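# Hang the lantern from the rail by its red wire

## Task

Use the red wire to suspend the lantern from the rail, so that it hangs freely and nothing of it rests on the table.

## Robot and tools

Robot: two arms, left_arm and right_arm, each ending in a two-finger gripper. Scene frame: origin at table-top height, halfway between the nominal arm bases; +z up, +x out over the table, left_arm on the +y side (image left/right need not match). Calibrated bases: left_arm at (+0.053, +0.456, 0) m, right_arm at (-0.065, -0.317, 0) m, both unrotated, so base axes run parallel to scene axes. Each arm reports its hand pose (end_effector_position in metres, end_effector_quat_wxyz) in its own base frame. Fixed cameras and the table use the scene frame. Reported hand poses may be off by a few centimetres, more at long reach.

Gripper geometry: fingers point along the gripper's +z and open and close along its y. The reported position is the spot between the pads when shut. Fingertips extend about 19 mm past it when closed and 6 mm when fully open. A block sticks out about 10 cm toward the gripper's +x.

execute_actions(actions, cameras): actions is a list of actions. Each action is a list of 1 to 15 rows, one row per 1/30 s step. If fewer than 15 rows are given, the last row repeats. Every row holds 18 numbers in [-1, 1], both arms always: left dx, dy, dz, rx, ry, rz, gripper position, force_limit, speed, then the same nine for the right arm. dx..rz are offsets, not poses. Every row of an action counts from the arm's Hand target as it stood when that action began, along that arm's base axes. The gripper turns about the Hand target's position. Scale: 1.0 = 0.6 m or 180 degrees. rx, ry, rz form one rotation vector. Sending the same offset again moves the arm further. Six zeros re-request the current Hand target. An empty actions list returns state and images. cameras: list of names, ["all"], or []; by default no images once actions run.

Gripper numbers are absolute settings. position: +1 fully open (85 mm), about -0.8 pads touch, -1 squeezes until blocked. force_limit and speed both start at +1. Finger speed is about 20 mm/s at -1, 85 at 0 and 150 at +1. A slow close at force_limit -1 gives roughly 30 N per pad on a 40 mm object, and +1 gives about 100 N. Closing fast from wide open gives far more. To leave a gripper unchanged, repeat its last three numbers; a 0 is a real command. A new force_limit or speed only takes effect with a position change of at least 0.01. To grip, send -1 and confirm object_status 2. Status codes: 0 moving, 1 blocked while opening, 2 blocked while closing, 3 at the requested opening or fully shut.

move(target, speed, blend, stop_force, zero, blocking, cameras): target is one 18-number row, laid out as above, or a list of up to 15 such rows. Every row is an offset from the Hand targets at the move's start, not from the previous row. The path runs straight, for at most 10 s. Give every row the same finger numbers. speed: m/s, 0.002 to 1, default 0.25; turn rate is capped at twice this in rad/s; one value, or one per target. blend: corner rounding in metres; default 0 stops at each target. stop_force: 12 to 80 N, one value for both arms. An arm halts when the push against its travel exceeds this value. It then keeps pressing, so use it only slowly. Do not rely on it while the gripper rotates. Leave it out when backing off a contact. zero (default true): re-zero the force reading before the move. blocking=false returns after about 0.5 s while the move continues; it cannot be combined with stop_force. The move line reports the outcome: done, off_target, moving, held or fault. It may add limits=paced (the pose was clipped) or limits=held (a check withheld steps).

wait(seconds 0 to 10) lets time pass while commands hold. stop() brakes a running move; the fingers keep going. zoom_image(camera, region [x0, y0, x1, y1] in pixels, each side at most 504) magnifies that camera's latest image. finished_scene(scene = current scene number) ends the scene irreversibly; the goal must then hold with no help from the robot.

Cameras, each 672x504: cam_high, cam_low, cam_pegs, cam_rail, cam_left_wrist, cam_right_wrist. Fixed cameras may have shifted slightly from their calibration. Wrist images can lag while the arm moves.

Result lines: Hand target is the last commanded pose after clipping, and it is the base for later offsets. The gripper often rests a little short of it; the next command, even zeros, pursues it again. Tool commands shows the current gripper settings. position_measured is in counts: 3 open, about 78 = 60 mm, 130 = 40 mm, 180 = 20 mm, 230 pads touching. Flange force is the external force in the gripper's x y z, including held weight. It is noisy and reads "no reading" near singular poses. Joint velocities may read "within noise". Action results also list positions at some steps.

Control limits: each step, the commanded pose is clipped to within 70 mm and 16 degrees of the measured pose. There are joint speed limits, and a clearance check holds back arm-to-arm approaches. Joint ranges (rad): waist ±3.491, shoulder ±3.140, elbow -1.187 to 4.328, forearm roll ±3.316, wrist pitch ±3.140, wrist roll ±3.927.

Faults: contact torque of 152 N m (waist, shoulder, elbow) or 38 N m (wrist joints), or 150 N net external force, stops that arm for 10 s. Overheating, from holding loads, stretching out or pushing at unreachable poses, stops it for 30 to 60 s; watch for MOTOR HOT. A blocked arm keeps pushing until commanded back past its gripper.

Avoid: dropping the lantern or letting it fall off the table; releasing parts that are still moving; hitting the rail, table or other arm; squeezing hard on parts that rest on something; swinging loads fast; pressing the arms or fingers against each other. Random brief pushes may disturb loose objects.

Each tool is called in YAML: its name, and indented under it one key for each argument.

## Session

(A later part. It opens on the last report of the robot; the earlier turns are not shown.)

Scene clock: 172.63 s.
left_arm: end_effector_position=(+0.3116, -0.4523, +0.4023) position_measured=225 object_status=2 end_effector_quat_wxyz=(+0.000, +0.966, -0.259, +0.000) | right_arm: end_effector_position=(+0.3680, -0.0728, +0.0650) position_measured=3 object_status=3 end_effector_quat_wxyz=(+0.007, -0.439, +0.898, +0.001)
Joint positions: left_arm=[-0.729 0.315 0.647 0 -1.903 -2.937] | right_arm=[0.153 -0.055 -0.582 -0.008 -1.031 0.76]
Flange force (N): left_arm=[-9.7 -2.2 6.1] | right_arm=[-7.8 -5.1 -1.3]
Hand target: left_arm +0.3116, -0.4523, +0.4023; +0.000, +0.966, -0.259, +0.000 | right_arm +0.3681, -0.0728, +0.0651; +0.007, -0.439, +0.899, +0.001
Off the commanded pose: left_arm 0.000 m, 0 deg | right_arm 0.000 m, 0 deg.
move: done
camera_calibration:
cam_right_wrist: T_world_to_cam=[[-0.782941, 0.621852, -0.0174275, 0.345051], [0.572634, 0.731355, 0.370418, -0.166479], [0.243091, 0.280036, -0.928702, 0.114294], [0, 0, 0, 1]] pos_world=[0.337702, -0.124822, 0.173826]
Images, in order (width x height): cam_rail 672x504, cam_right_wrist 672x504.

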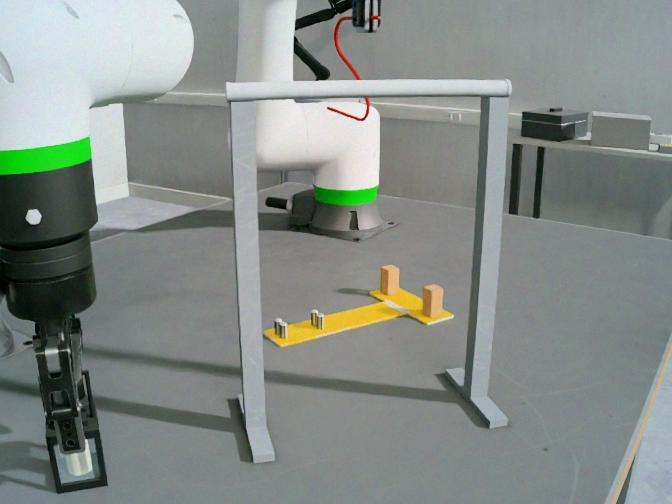

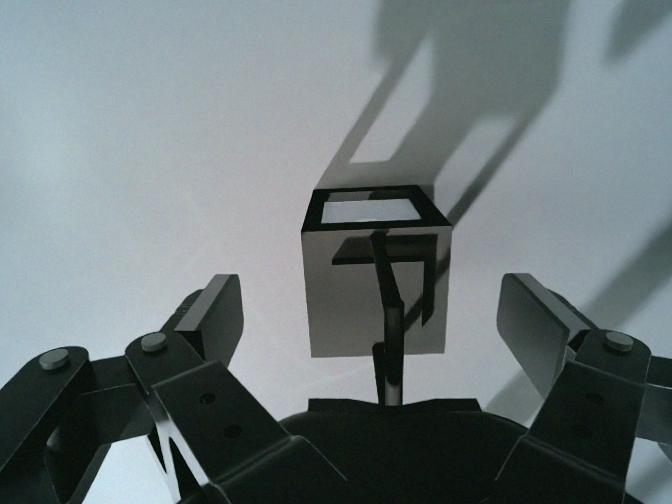

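move:
  target:
    - [0,0,0,0,0,0,-1,0,-1,-0.003,0.0025,0,0,0,0,1,-1,-1]
    - [0,0,0,0,0,0,-1,0,-1,-0.003,0.0025,0,0,0,0,-1,-1,-1]
  speed: 0.04

move:
  target: [0,0,0,0,0,0,-1,0,-1,0,0,0.12,0,0,0,-1,-1,-1]
  speed: 0.08
  cameras: ["cam_right_wrist","cam_rail"]

Scene clock: 176.43 s.
left_arm: end_effector_position=(+0.3116, -0.4523, +0.4023) position_measured=225 object_status=2 end_effector_quat_wxyz=(+0.000, +0.966, -0.259, +0.000) | right_arm: end_effector_position=(+0.3663, -0.0713, +0.0651) position_measured=116 object_status=0 end_effector_quat_wxyz=(+0.007, -0.439, +0.898, +0.001)
Joint positions: left_arm=[-0.729 0.315 0.647 0 -1.903 -2.937] | right_arm=[0.158 -0.061 -0.587 -0.008 -1.032 0.755]
Flange force (N): left_arm=[-10.1 -3.1 6.5] | right_arm=[-6.7 -5.4 -13.7]
Hand target: left_arm +0.3116, -0.4523, +0.4023; +0.000, +0.966, -0.259, +0.000 | right_arm +0.3663, -0.0713, +0.0651; +0.007, -0.439, +0.899, +0.001
Off the commanded pose: left_arm 0.000 m, 0 deg | right_arm 0.000 m, 0 deg.
move: done

Scene clock: 177.77 s.
left_arm: end_effector_position=(+0.3116, -0.4523, +0.4023) position_measured=225 object_status=2 end_effector_quat_wxyz=(+0.000, +0.966, -0.259, +0.000) | right_arm: end_effector_position=(+0.3663, -0.0713, +0.1370) position_measured=116 object_status=2 end_effector_quat_wxyz=(+0.007, -0.439, +0.898, +0.001)
Joint positions: left_arm=[-0.729 0.315 0.647 0 -1.903 -2.937] | right_arm=[0.158 -0.146 -0.479 -0.007 -1.225 0.754]
Flange force (N): left_arm=[-9.9 -2.5 5.8] | right_arm=[-8.1 -3.6 -0.9]
Hand target: left_arm +0.3116, -0.4523, +0.4023; +0.000, +0.966, -0.259, +0.000 | right_arm +0.3663, -0.0713, +0.1371; +0.007, -0.439, +0.899, +0.001
Off the commanded pose: left_arm 0.000 m, 0 deg | right_arm 0.000 m, 0 deg.
move: done
camera_calibration:
cam_right_wrist: T_world_to_cam=[[-0.782882, 0.621925, -0.0174579, 0.343961], [0.572712, 0.731329, 0.370351, -0.193228], [0.243098, 0.279943, -0.928728, 0.181171], [0, 0, 0, 1]] pos_world=[0.335903, -0.123322, 0.245825]
Images, in order (width x height): cam_rail 672x504, cam_right_wrist 672x504.

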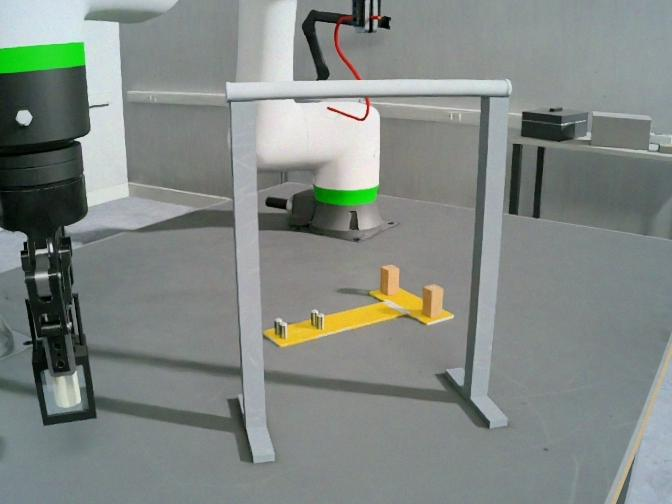

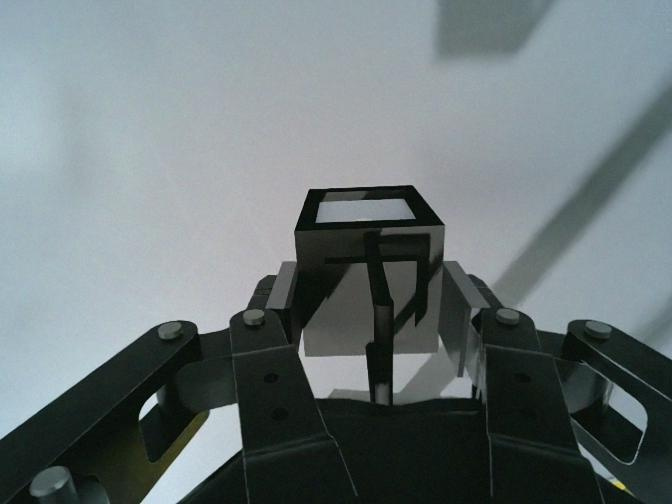

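move:
  target:
    - [0,0,0,0,0,0,-1,0,-1,-0.102,0.247,0,0,0,0,-1,-1,-1]
    - [0,0,0,0,0,0,-1,0,-1,-0.102,0.247,-0.1,0,0,0,-1,-1,-1]
    - [0,0,0,0,0,0,-1,0,-1,-0.102,0.247,-0.13,0,0,0,-1,-1,-1]
  speed: [0.15,0.05,0.01]
  stop_force: 12

move:
  target:
    - [0,0,0,0,0,0,-1,0,-1,0,0,0,0,0,0,1,-1,-1]
    - [0,0,0,0,0,0,-1,0,-1,0,0,0.22,0,0,0,1,-1,-1]
  speed: 0.08
  cameras: ["cam_right_wrist","cam_rail"]

Scene clock: 183.33 s.
left_arm: end_effector_position=(+0.3116, -0.4523, +0.4023) position_measured=225 object_status=2 end_effector_quat_wxyz=(+0.000, +0.966, -0.259, +0.000) | right_arm: end_effector_position=(+0.3051, +0.0769, +0.0649) position_measured=116 object_status=2 end_effector_quat_wxyz=(+0.007, -0.439, +0.899, +0.001)
Joint positions: left_arm=[-0.729 0.315 0.647 0 -1.903 -2.937] | right_arm=[0.674 -0.235 -0.736 0.001 -1.055 0.235]
Flange force (N): left_arm=[-10.5 -2.7 6.3] | right_arm=[-5.2 9.0 -26.1]
Hand target: left_arm +0.3116, -0.4523, +0.4023; +0.000, +0.966, -0.259, +0.000 | right_arm +0.3051, +0.0769, +0.0649; +0.007, -0.439, +0.899, +0.001 (not the last commanded pose)
Off the commanded pose: left_arm 0.000 m, 0 deg | right_arm 0.006 m, 0 deg.
move: contact (right_arm); path passed 2 of 3 targets

Scene clock: 187.83 s.
left_arm: end_effector_position=(+0.3116, -0.4523, +0.4023) position_measured=225 object_status=2 end_effector_quat_wxyz=(+0.000, +0.966, -0.259, +0.000) | right_arm: end_effector_position=(+0.3051, +0.0769, +0.1968) position_measured=3 object_status=3 end_effector_quat_wxyz=(+0.007, -0.439, +0.898, +0.001)
Joint positions: left_arm=[-0.729 0.315 0.647 0 -1.903 -2.937] | right_arm=[0.674 -0.359 -0.498 0.001 -1.416 0.235]
Flange force (N): left_arm=[-9.8 -3.1 6.5] | right_arm=[-8.4 0.7 -4.0]
Hand target: left_arm +0.3116, -0.4523, +0.4023; +0.000, +0.966, -0.259, +0.000 | right_arm +0.3051, +0.0769, +0.1969; +0.007, -0.439, +0.899, +0.001
Off the commanded pose: left_arm 0.000 m, 0 deg | right_arm 0.000 m, 0 deg.
move: done
camera_calibration:
cam_right_wrist: T_world_to_cam=[[-0.782933, 0.621855, -0.0176591, 0.205079], [0.572562, 0.731393, 0.370455, -0.288758], [0.243285, 0.279931, -0.928682, 0.210009], [0, 0, 0, 1]] pos_world=[0.274803, 0.0248779, 0.305626]
Images, in order (width x height): cam_rail 672x504, cam_right_wrist 672x504.

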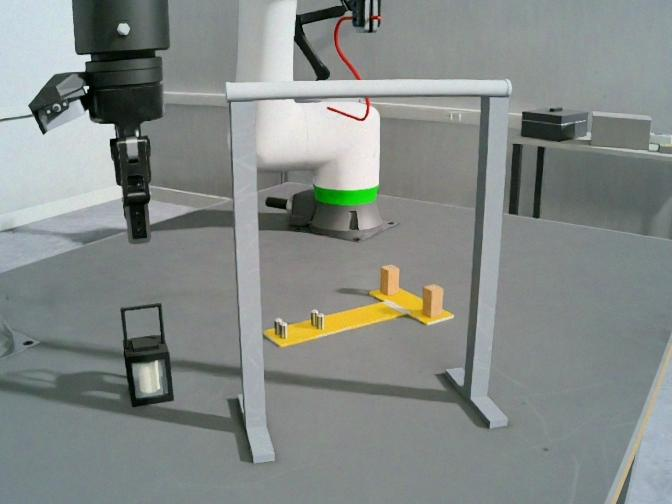

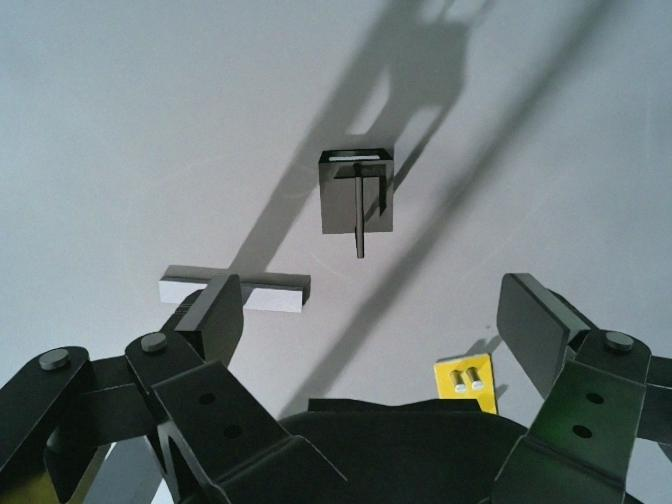

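move:
  target:
    - [0,0,0,0,0,0,-1,0,-1,-0.05,-0.2,0.3,0,0,0,1,-1,1]
    - [0,0,0,0,0,0,-1,0,-1,-0.1,-0.6,0.4,0,0,0,1,-1,1]
  speed: 0.35
  blend: 0.03

move:
  target: [-0.366,-0.2545,0,0,0,0.9556,-1,0,-1,0,0,0,0,0,0,1,-1,1]
  speed: 0.25
  cameras: ["all"]

Scene clock: 192.37 s.
left_arm: end_effector_position=(+0.3116, -0.4523, +0.4023) position_measured=225 object_status=2 end_effector_quat_wxyz=(+0.000, +0.966, -0.259, +0.000) | right_arm: end_effector_position=(+0.2451, -0.2831, +0.4369) position_measured=3 object_status=3 end_effector_quat_wxyz=(+0.007, -0.439, +0.899, +0.001)
Joint positions: left_arm=[-0.729 0.315 0.647 0 -1.903 -2.937] | right_arm=[-0.515 -0.121 0.258 -0.014 -1.943 1.418]
Flange force (N): left_arm=[-10.2 -2.5 5.8] | right_arm=[-0.3 -9.6 -10.7]
Hand target: left_arm +0.3116, -0.4523, +0.4023; +0.000, +0.966, -0.259, +0.000 | right_arm +0.2451, -0.2831, +0.4369; +0.007, -0.439, +0.899, +0.001
Off the commanded pose: left_arm 0.000 m, 0 deg | right_arm 0.000 m, 0 deg.
move: done; limits=paced

Scene clock: 198.93 s.
left_arm: end_effector_position=(+0.0920, -0.6050, +0.4023) position_measured=225 object_status=2 end_effector_quat_wxyz=(+0.000, +0.326, +0.945, +0.000) | right_arm: end_effector_position=(+0.2451, -0.2831, +0.4369) position_measured=3 object_status=3 end_effector_quat_wxyz=(+0.007, -0.439, +0.899, +0.001)
Joint positions: left_arm=[-1.206 0.523 0.94 0 -1.988 0.542] | right_arm=[-0.515 -0.121 0.258 -0.014 -1.943 1.418]
Flange force (N): left_arm=no reading | right_arm=[-2.9 -8.0 -8.5]
Hand target: left_arm +0.0920, -0.6050, +0.4023; +0.000, +0.326, +0.945, +0.000 | right_arm +0.2451, -0.2831, +0.4369; +0.007, -0.439, +0.899, +0.001
Off the commanded pose: left_arm 0.000 m, 0 deg | right_arm 0.000 m, 0 deg.
move: done
camera_calibration:
cam_left_wrist: T_world_to_cam=[[0.614633, 0.788787, 0.00642971, 0.427118], [0.743914, -0.582339, 0.32783, -0.53113], [0.262332, -0.196712, -0.944715, 0.367071], [0, 0, 0, 1]] pos_world=[0.0362996, -0.573996, 0.518152]
cam_right_wrist: T_world_to_cam=[[-0.782822, 0.621999, -0.0175238, 0.38616], [0.572708, 0.731226, 0.370561, -0.0801577], [0.243302, 0.280047, -0.928643, 0.548279], [0, 0, 0, 1]] pos_world=[0.214804, -0.335122, 0.545626]

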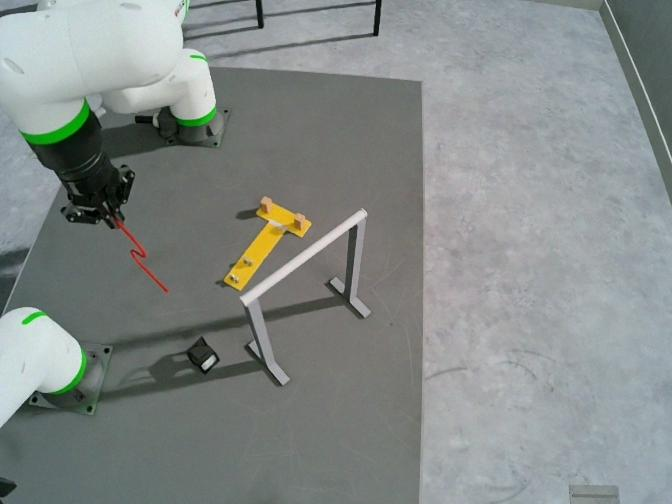

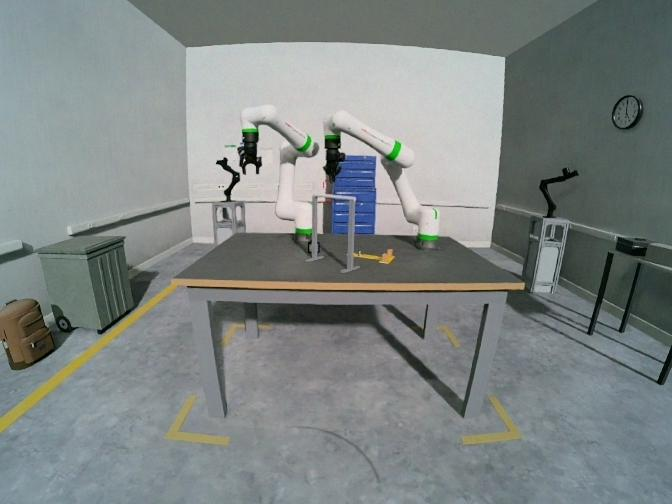

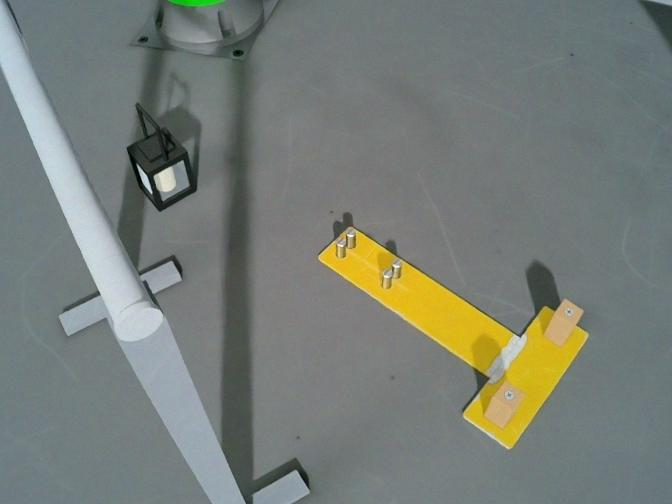

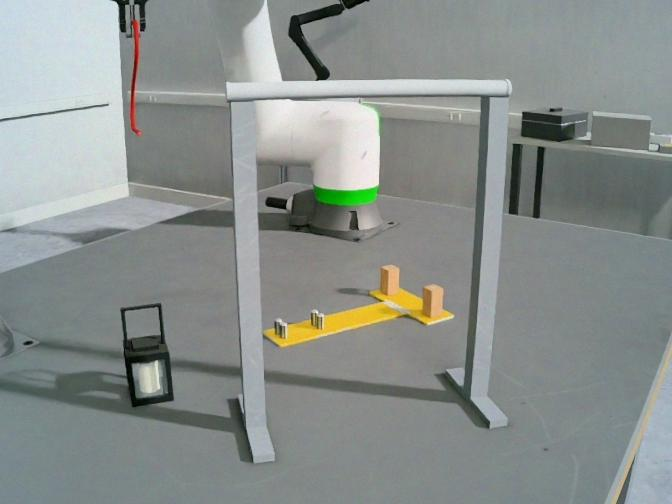

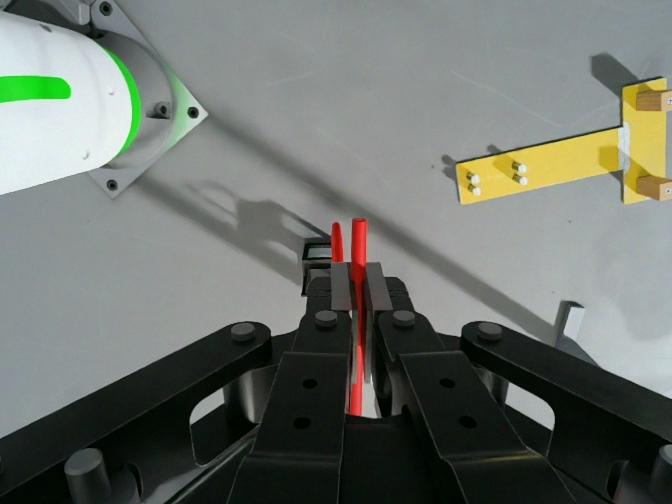

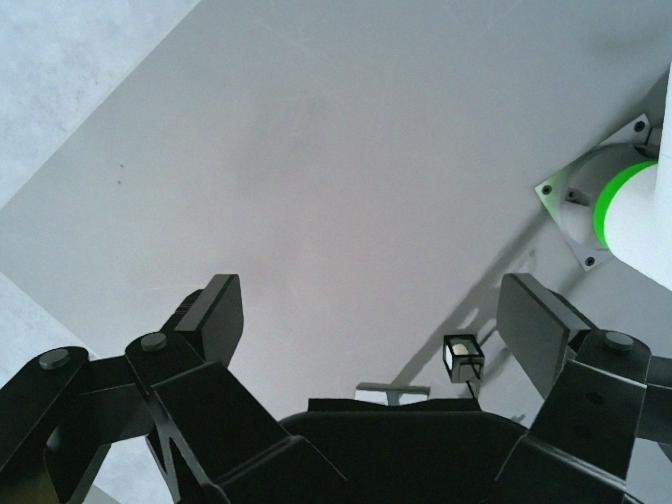

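move:
  target: [-0.02,-0.025,-0.33,0,0,0,-1,0,-1,0,0,0,0,0,0,1,-1,1]
  speed: 0.2
  cameras: ["cam_rail","cam_left_wrist","cam_pegs","cam_high"]

zoom_image:
  camera: "cam_rail"
  region: [60, 230, 240, 410]

zoom_image:
  camera: "cam_high"
  region: [80, 210, 260, 400]

Scene clock: 202.33 s.
left_arm: end_effector_position=(+0.0800, -0.6200, +0.2043) position_measured=225 object_status=2 end_effector_quat_wxyz=(+0.000, +0.326, +0.945, +0.000) | right_arm: end_effector_position=(+0.2451, -0.2831, +0.4369) position_measured=3 object_status=3 end_effector_quat_wxyz=(+0.007, -0.439, +0.899, +0.001)
Joint positions: left_arm=[-1.233 0.462 0.38 0 -1.488 0.57] | right_arm=[-0.515 -0.121 0.258 -0.014 -1.943 1.418]
Flange force (N): left_arm=[6.0 3.6 -0.1] | right_arm=[-3.3 -9.0 -9.1]
Hand target: left_arm +0.0800, -0.6200, +0.2043; +0.000, +0.326, +0.945, +0.000 | right_arm +0.2451, -0.2831, +0.4369; +0.007, -0.439, +0.899, +0.001
Off the commanded pose: left_arm 0.000 m, 0 deg | right_arm 0.000 m, 0 deg.
move: done
camera_calibration:
cam_left_wrist: T_world_to_cam=[[0.614529, 0.788869, 0.00638249, 0.447664], [0.744, -0.582229, 0.327831, -0.465998], [0.262332, -0.196713, -0.944715, 0.180309], [0, 0, 0, 1]] pos_world=[0.0242997, -0.588996, 0.320252]
Images, in order (width x height): cam_high 672x504, cam_pegs 672x504, cam_rail 672x504, cam_left_wrist 672x504.

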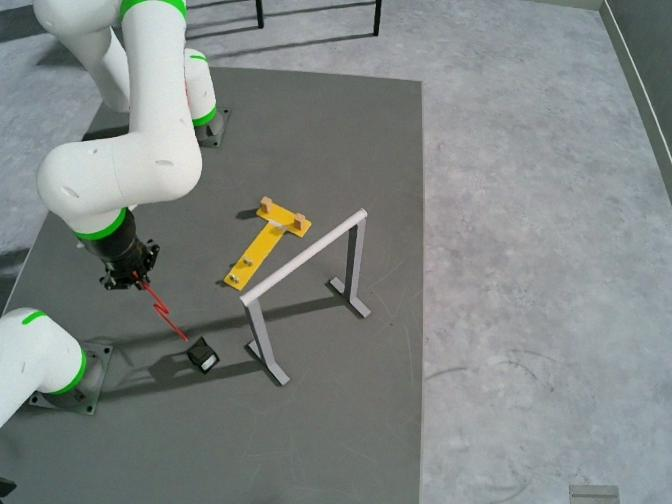

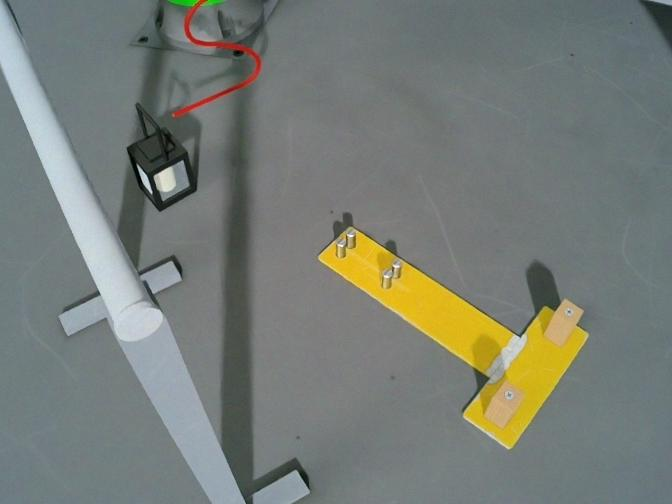

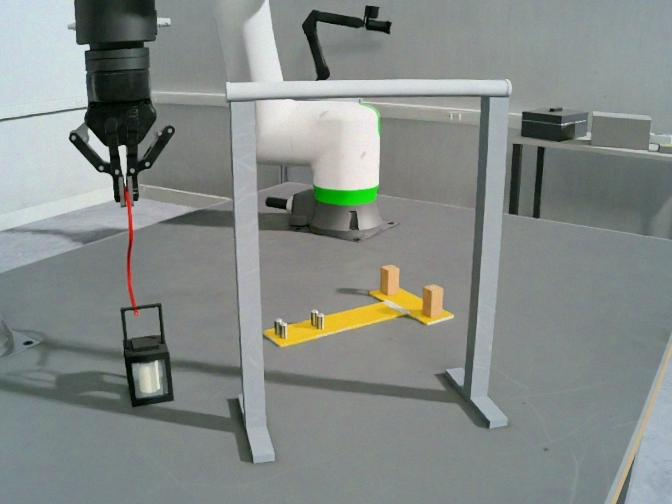

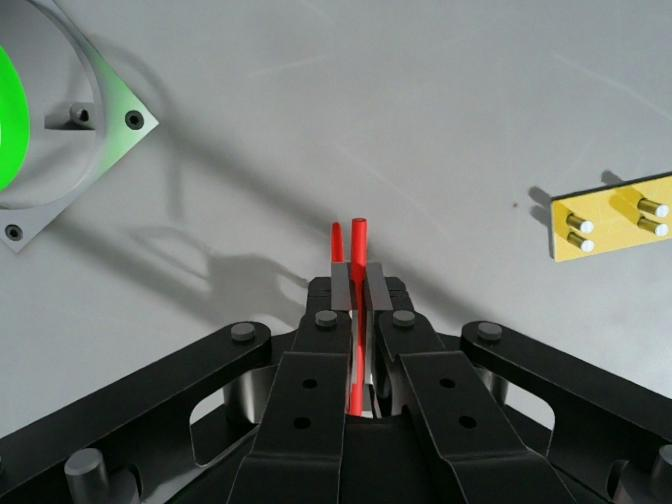

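Scaled by 2.800 from the camera's 672x504 image, which has a finer 960x720 frame.

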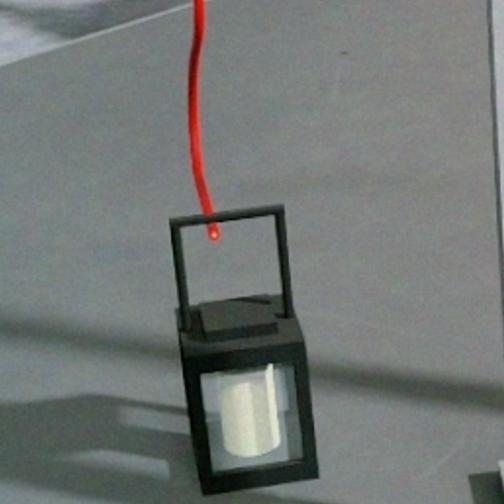

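Scaled by 2.653 from the camera's 672x504 image, which has a finer 960x720 frame.

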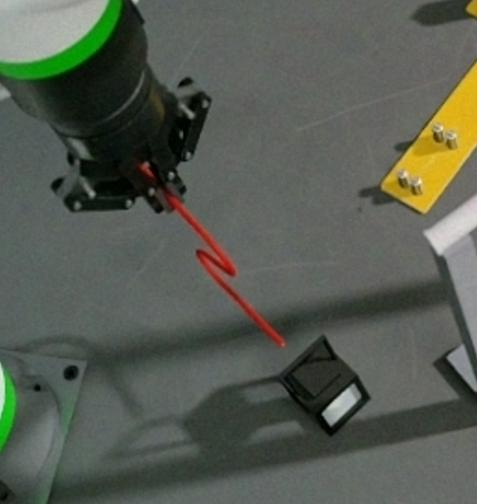

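move:
  target:
    - [0.0057,0.0035,0,0,0,0,-1,0,-1,0,0,0,0,0,0,1,-1,1]
    - [0.1305,-0.094,0.015,0,0,0,-1,0,-1,0,0,0,0,0,0,1,-1,1]
  speed: 0.04
  stop_force: 12
  cameras: ["cam_rail","cam_pegs"]

zoom_image:
  camera: "cam_rail"
  region: [60, 230, 240, 410]

zoom_image:
  camera: "cam_pegs"
  region: [80, 0, 260, 220]

Scene clock: 207.57 s.
left_arm: end_effector_position=(+0.1582, -0.6764, +0.2133) position_measured=225 object_status=2 end_effector_quat_wxyz=(+0.000, +0.326, +0.945, +0.000) | right_arm: end_effector_position=(+0.2451, -0.2831, +0.4369) position_measured=3 object_status=3 end_effector_quat_wxyz=(+0.007, -0.439, +0.899, +0.001)
Joint positions: left_arm=[-1.153 0.664 0.705 0 -1.611 0.489] | right_arm=[-0.515 -0.121 0.258 -0.014 -1.943 1.418]
Flange force (N): left_arm=[11.9 7.8 3.2] | right_arm=[-3.3 -8.4 -8.8]
Hand target: left_arm +0.1583, -0.6764, +0.2133; +0.000, +0.326, +0.945, +0.000 | right_arm +0.2451, -0.2831, +0.4369; +0.007, -0.439, +0.899, +0.001
Off the commanded pose: left_arm 0.000 m, 0 deg | right_arm 0.000 m, 0 deg.
move: done
Images, in order (width x height): cam_pegs 672x504, cam_rail 672x504.

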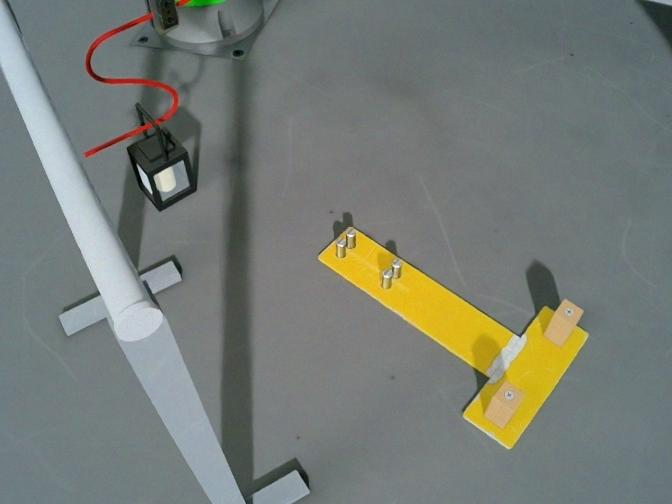

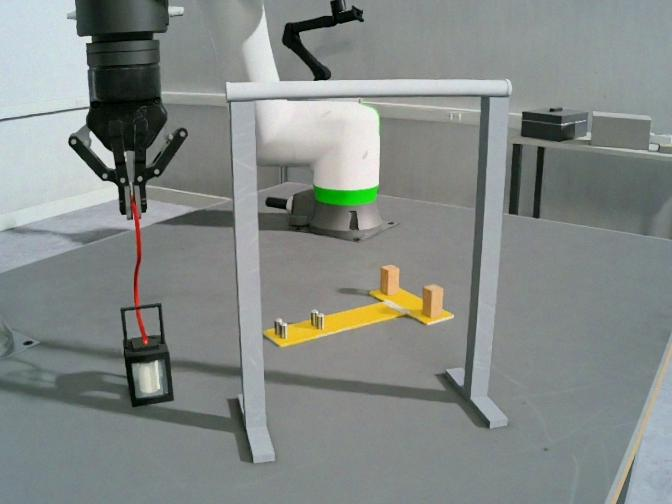

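Scaled by 2.800 from the camera's 672x504 image, which has a finer 960x720 frame.

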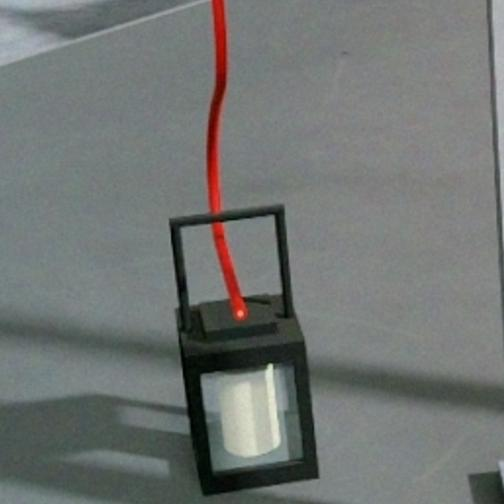

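Scaled by 2.291 from the camera's 672x504 image, which has a finer 960x720 frame.

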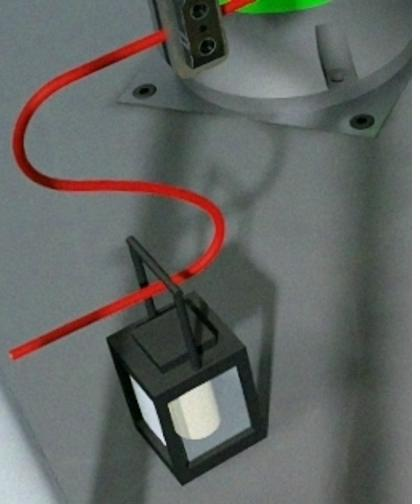

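move:
  target:
    - [-0.0697,0.0545,-0.03,-0.106,-0.1357,0,-1,0,-1,0,0,0,0,0,0,1,-1,1]
  speed: 0.08
  cameras: ["cam_rail","cam_pegs"]

zoom_image:
  camera: "cam_rail"
  region: [60, 230, 240, 410]

zoom_image:
  camera: "cam_pegs"
  region: [80, 0, 260, 220]

Scene clock: 212.53 s.
left_arm: end_effector_position=(+0.1165, -0.6437, +0.1953) position_measured=225 object_status=2 end_effector_quat_wxyz=(+0.253, +0.314, +0.911, -0.087) | right_arm: end_effector_position=(+0.2451, -0.2831, +0.4369) position_measured=3 object_status=3 end_effector_quat_wxyz=(+0.007, -0.439, +0.899, +0.001)
Joint positions: left_arm=[-1.368 0.282 0.129 -0.401 -1.025 0.847] | right_arm=[-0.515 -0.121 0.258 -0.014 -1.943 1.418]
Flange force (N): left_arm=[5.2 6.0 -1.8] | right_arm=[-2.8 -7.5 -8.0]
Hand target: left_arm +0.1164, -0.6437, +0.1953; +0.253, +0.314, +0.911, -0.087 | right_arm +0.2451, -0.2831, +0.4369; +0.007, -0.439, +0.899, +0.001
Off the commanded pose: left_arm 0.000 m, 0 deg | right_arm 0.000 m, 0 deg.
move: done
Images, in order (width x height): cam_pegs 672x504, cam_rail 672x504.

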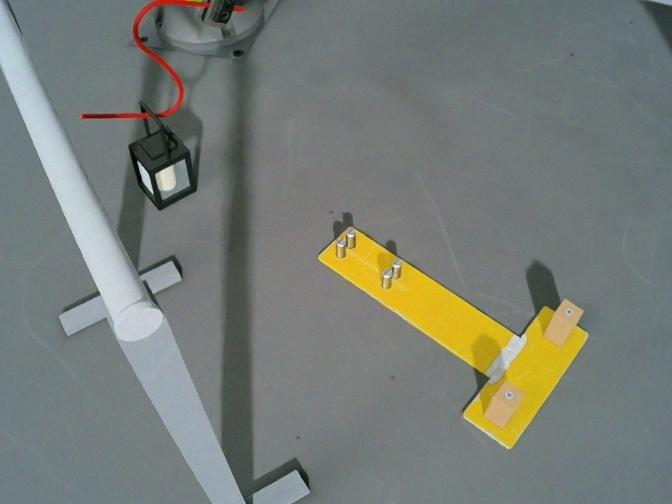

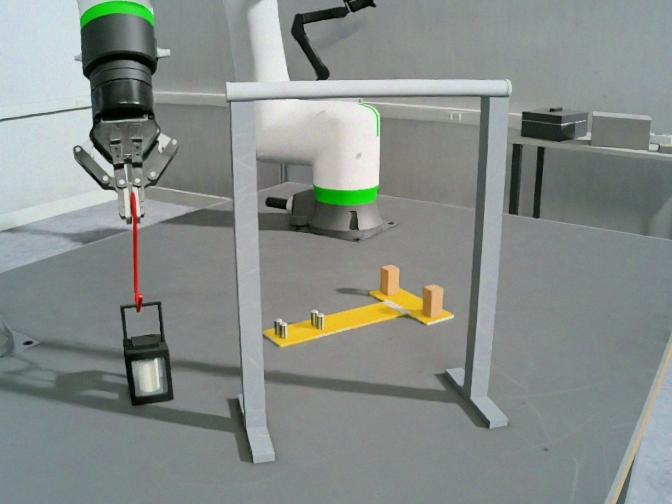

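Scaled by 2.800 from the camera's 672x504 image, which has a finer 960x720 frame.

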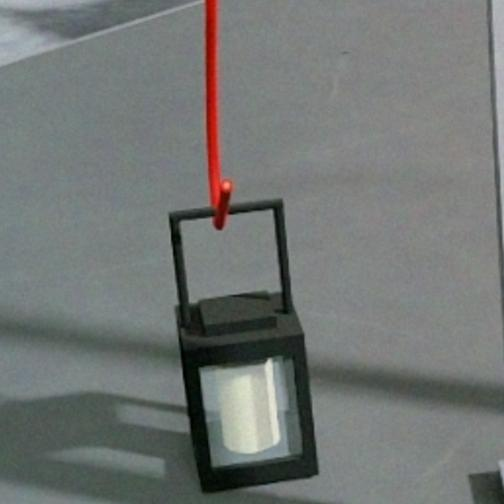

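Scaled by 2.291 from the camera's 672x504 image, which has a finer 960x720 frame.

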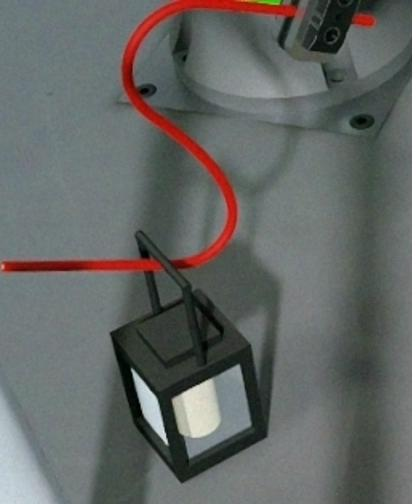

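move:
  target:
    - [0,0,0.03,0,0,0,-1,0,-1,0,0,0,0,0,0,1,-1,1]
    - [0,0,0.1,0,0,0,-1,0,-1,0,0,0,0,0,0,1,-1,1]
  speed: [0.015,0.04]
  blend: [0.005,0]
  cameras: ["cam_rail","cam_pegs"]

zoom_image:
  camera: "cam_rail"
  region: [60, 180, 240, 410]

zoom_image:
  camera: "cam_pegs"
  region: [80, 0, 260, 220]

Scene clock: 216.03 s.
left_arm: end_effector_position=(+0.1164, -0.6437, +0.2552) position_measured=225 object_status=2 end_effector_quat_wxyz=(+0.253, +0.314, +0.911, -0.087) | right_arm: end_effector_position=(+0.2451, -0.2831, +0.4369) position_measured=3 object_status=3 end_effector_quat_wxyz=(+0.007, -0.439, +0.899, +0.001)
Joint positions: left_arm=[-1.366 0.252 0.226 -0.375 -1.141 0.79] | right_arm=[-0.515 -0.121 0.258 -0.014 -1.943 1.418]
Flange force (N): left_arm=[6.1 4.4 -0.7] | right_arm=[-3.4 -7.6 -8.3]
Hand target: left_arm +0.1164, -0.6437, +0.2553; +0.253, +0.314, +0.911, -0.087 | right_arm +0.2451, -0.2831, +0.4369; +0.007, -0.439, +0.899, +0.001
Off the commanded pose: left_arm 0.000 m, 0 deg | right_arm 0.000 m, 0 deg.
move: done
Images, in order (width x height): cam_pegs 672x504, cam_rail 672x504.

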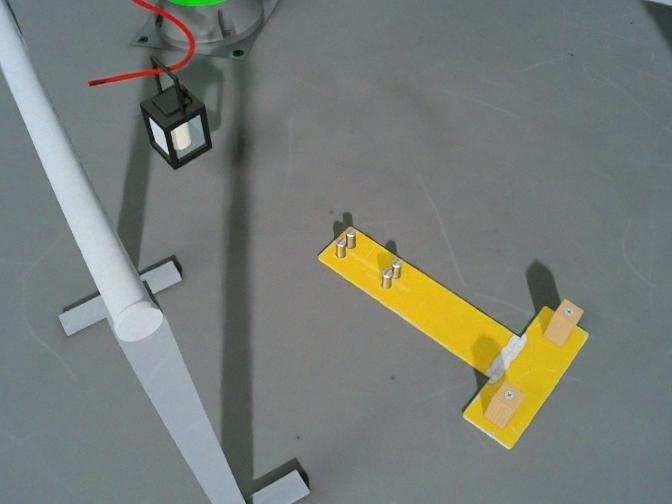

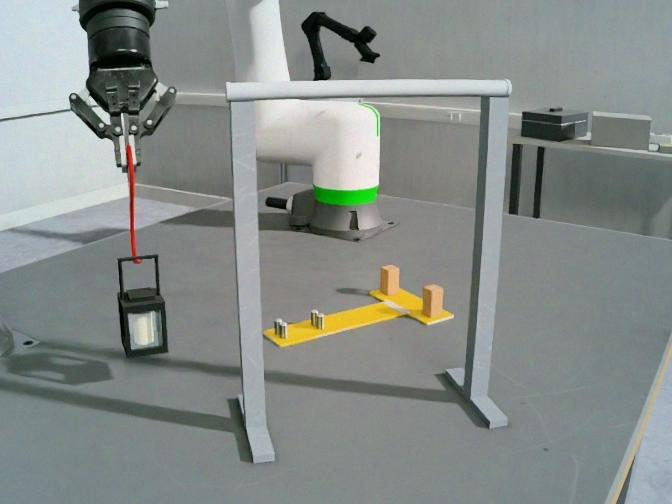

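Scaled by 2.191 from the camera's 672x504 image, which has a finer 960x720 frame.

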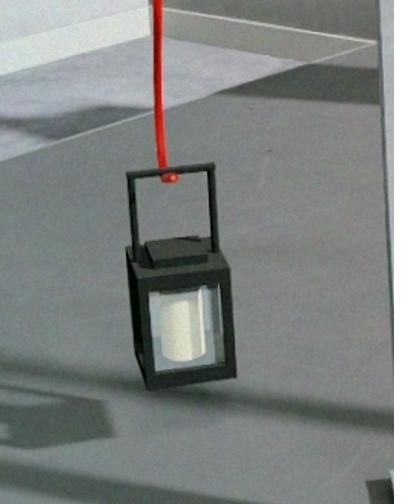

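Scaled by 2.291 from the camera's 672x504 image, which has a finer 960x720 frame.

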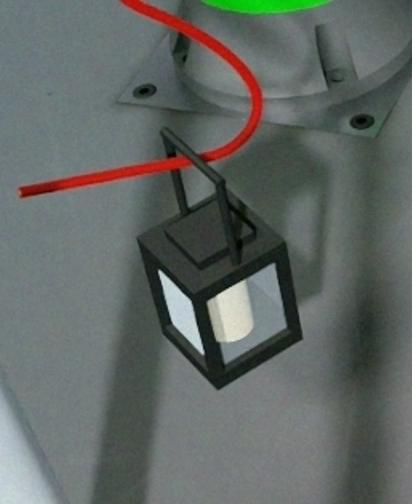

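move:
  target:
    - [0,0,0.275,0,0,0,-1,0,-1,0,0,0,0,0,0,1,-1,1]
    - [0.473,0.4795,0.275,0,0,-0.028,-1,0,-1,0,0,0,0,0,0,1,-1,1]
  speed: 0.1
  blend: [0.03,0]
  cameras: ["all"]

zoom_image:
  camera: "cam_rail"
  region: [200, 0, 560, 320]

Scene clock: 224.87 s.
left_arm: end_effector_position=(+0.4002, -0.3560, +0.4203) position_measured=225 object_status=2 end_effector_quat_wxyz=(+0.249, +0.354, +0.896, -0.098) | right_arm: end_effector_position=(+0.2451, -0.2831, +0.4369) position_measured=3 object_status=3 end_effector_quat_wxyz=(+0.007, -0.439, +0.899, +0.001)
Joint positions: left_arm=[-0.37 -0.164 0.005 0.205 -1.237 -0.399] | right_arm=[-0.515 -0.121 0.258 -0.014 -1.943 1.418]
Flange force (N): left_arm=[9.7 -1.1 2.4] | right_arm=[-4.1 -7.0 -8.5]
Hand target: left_arm +0.4002, -0.3560, +0.4203; +0.249, +0.354, +0.896, -0.098 | right_arm +0.2451, -0.2831, +0.4369; +0.007, -0.439, +0.899, +0.001
Off the commanded pose: left_arm 0.000 m, 0 deg | right_arm 0.000 m, 0 deg.
move: done
camera_calibration:
cam_left_wrist: T_world_to_cam=[[0.679183, 0.733953, 0.00482935, -0.0035183], [0.467969, -0.438097, 0.767513, -0.64441], [0.565434, -0.519021, -0.641016, -0.0114676], [0, 0, 0, 1]] pos_world=[0.310437, -0.285684, 0.487259]
cam_right_wrist: T_world_to_cam=[[-0.782822, 0.621999, -0.0175238, 0.38616], [0.572708, 0.731226, 0.370561, -0.0801577], [0.243302, 0.280047, -0.928643, 0.548279], [0, 0, 0, 1]] pos_world=[0.214804, -0.335122, 0.545626]

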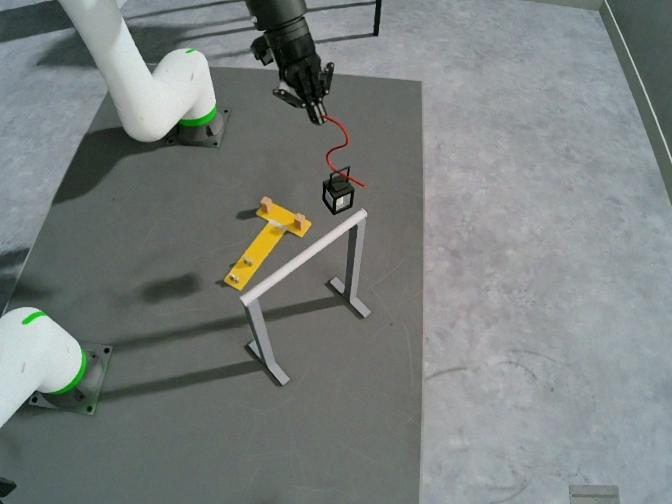

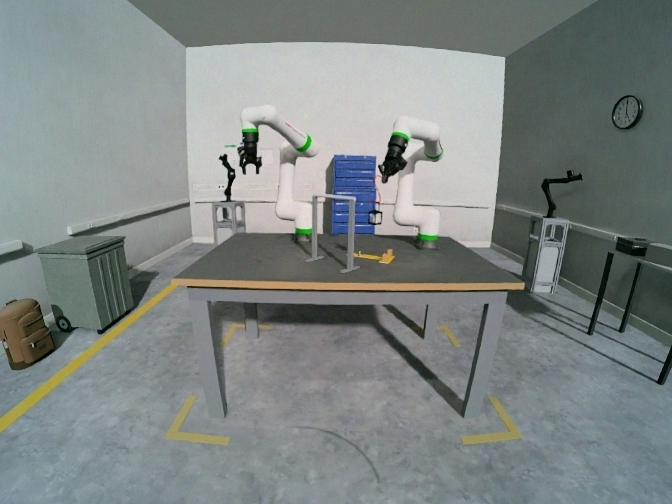

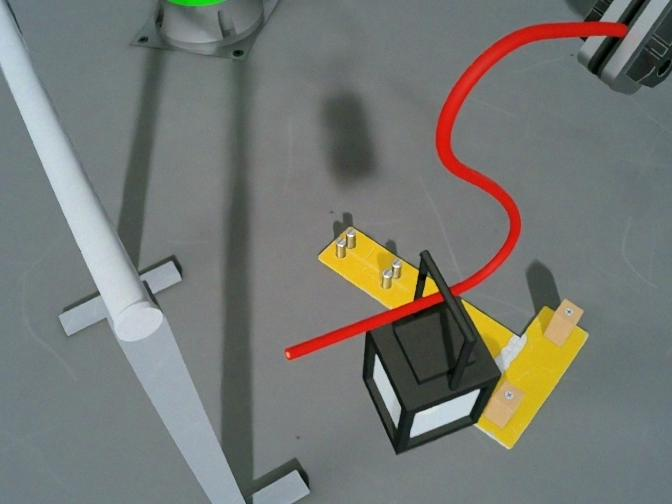

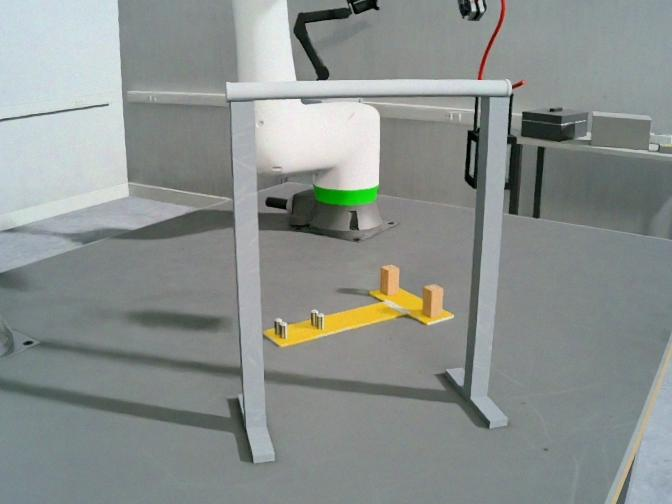

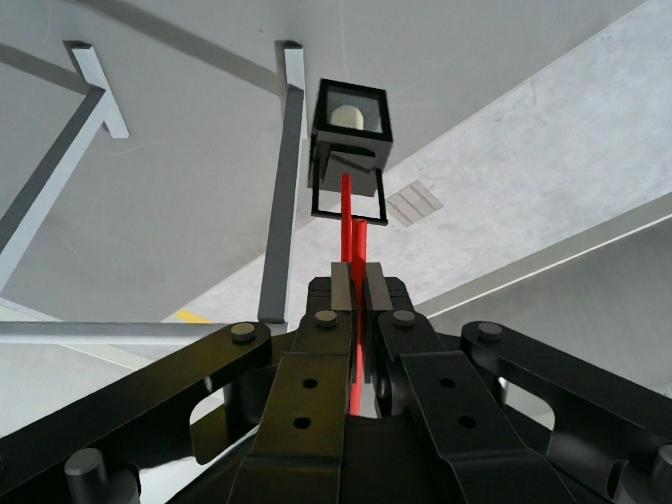

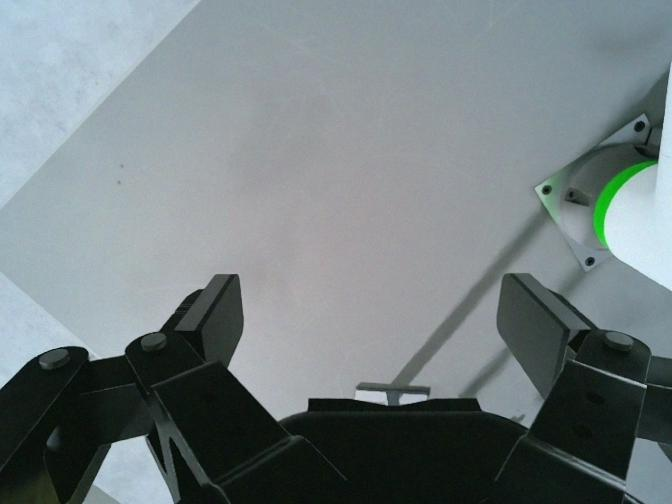

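Scaled by 1.400 from the camera's 672x504 image, which has a finer 960x720 frame.

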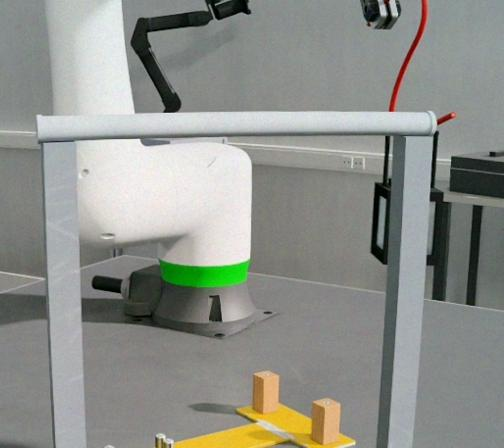

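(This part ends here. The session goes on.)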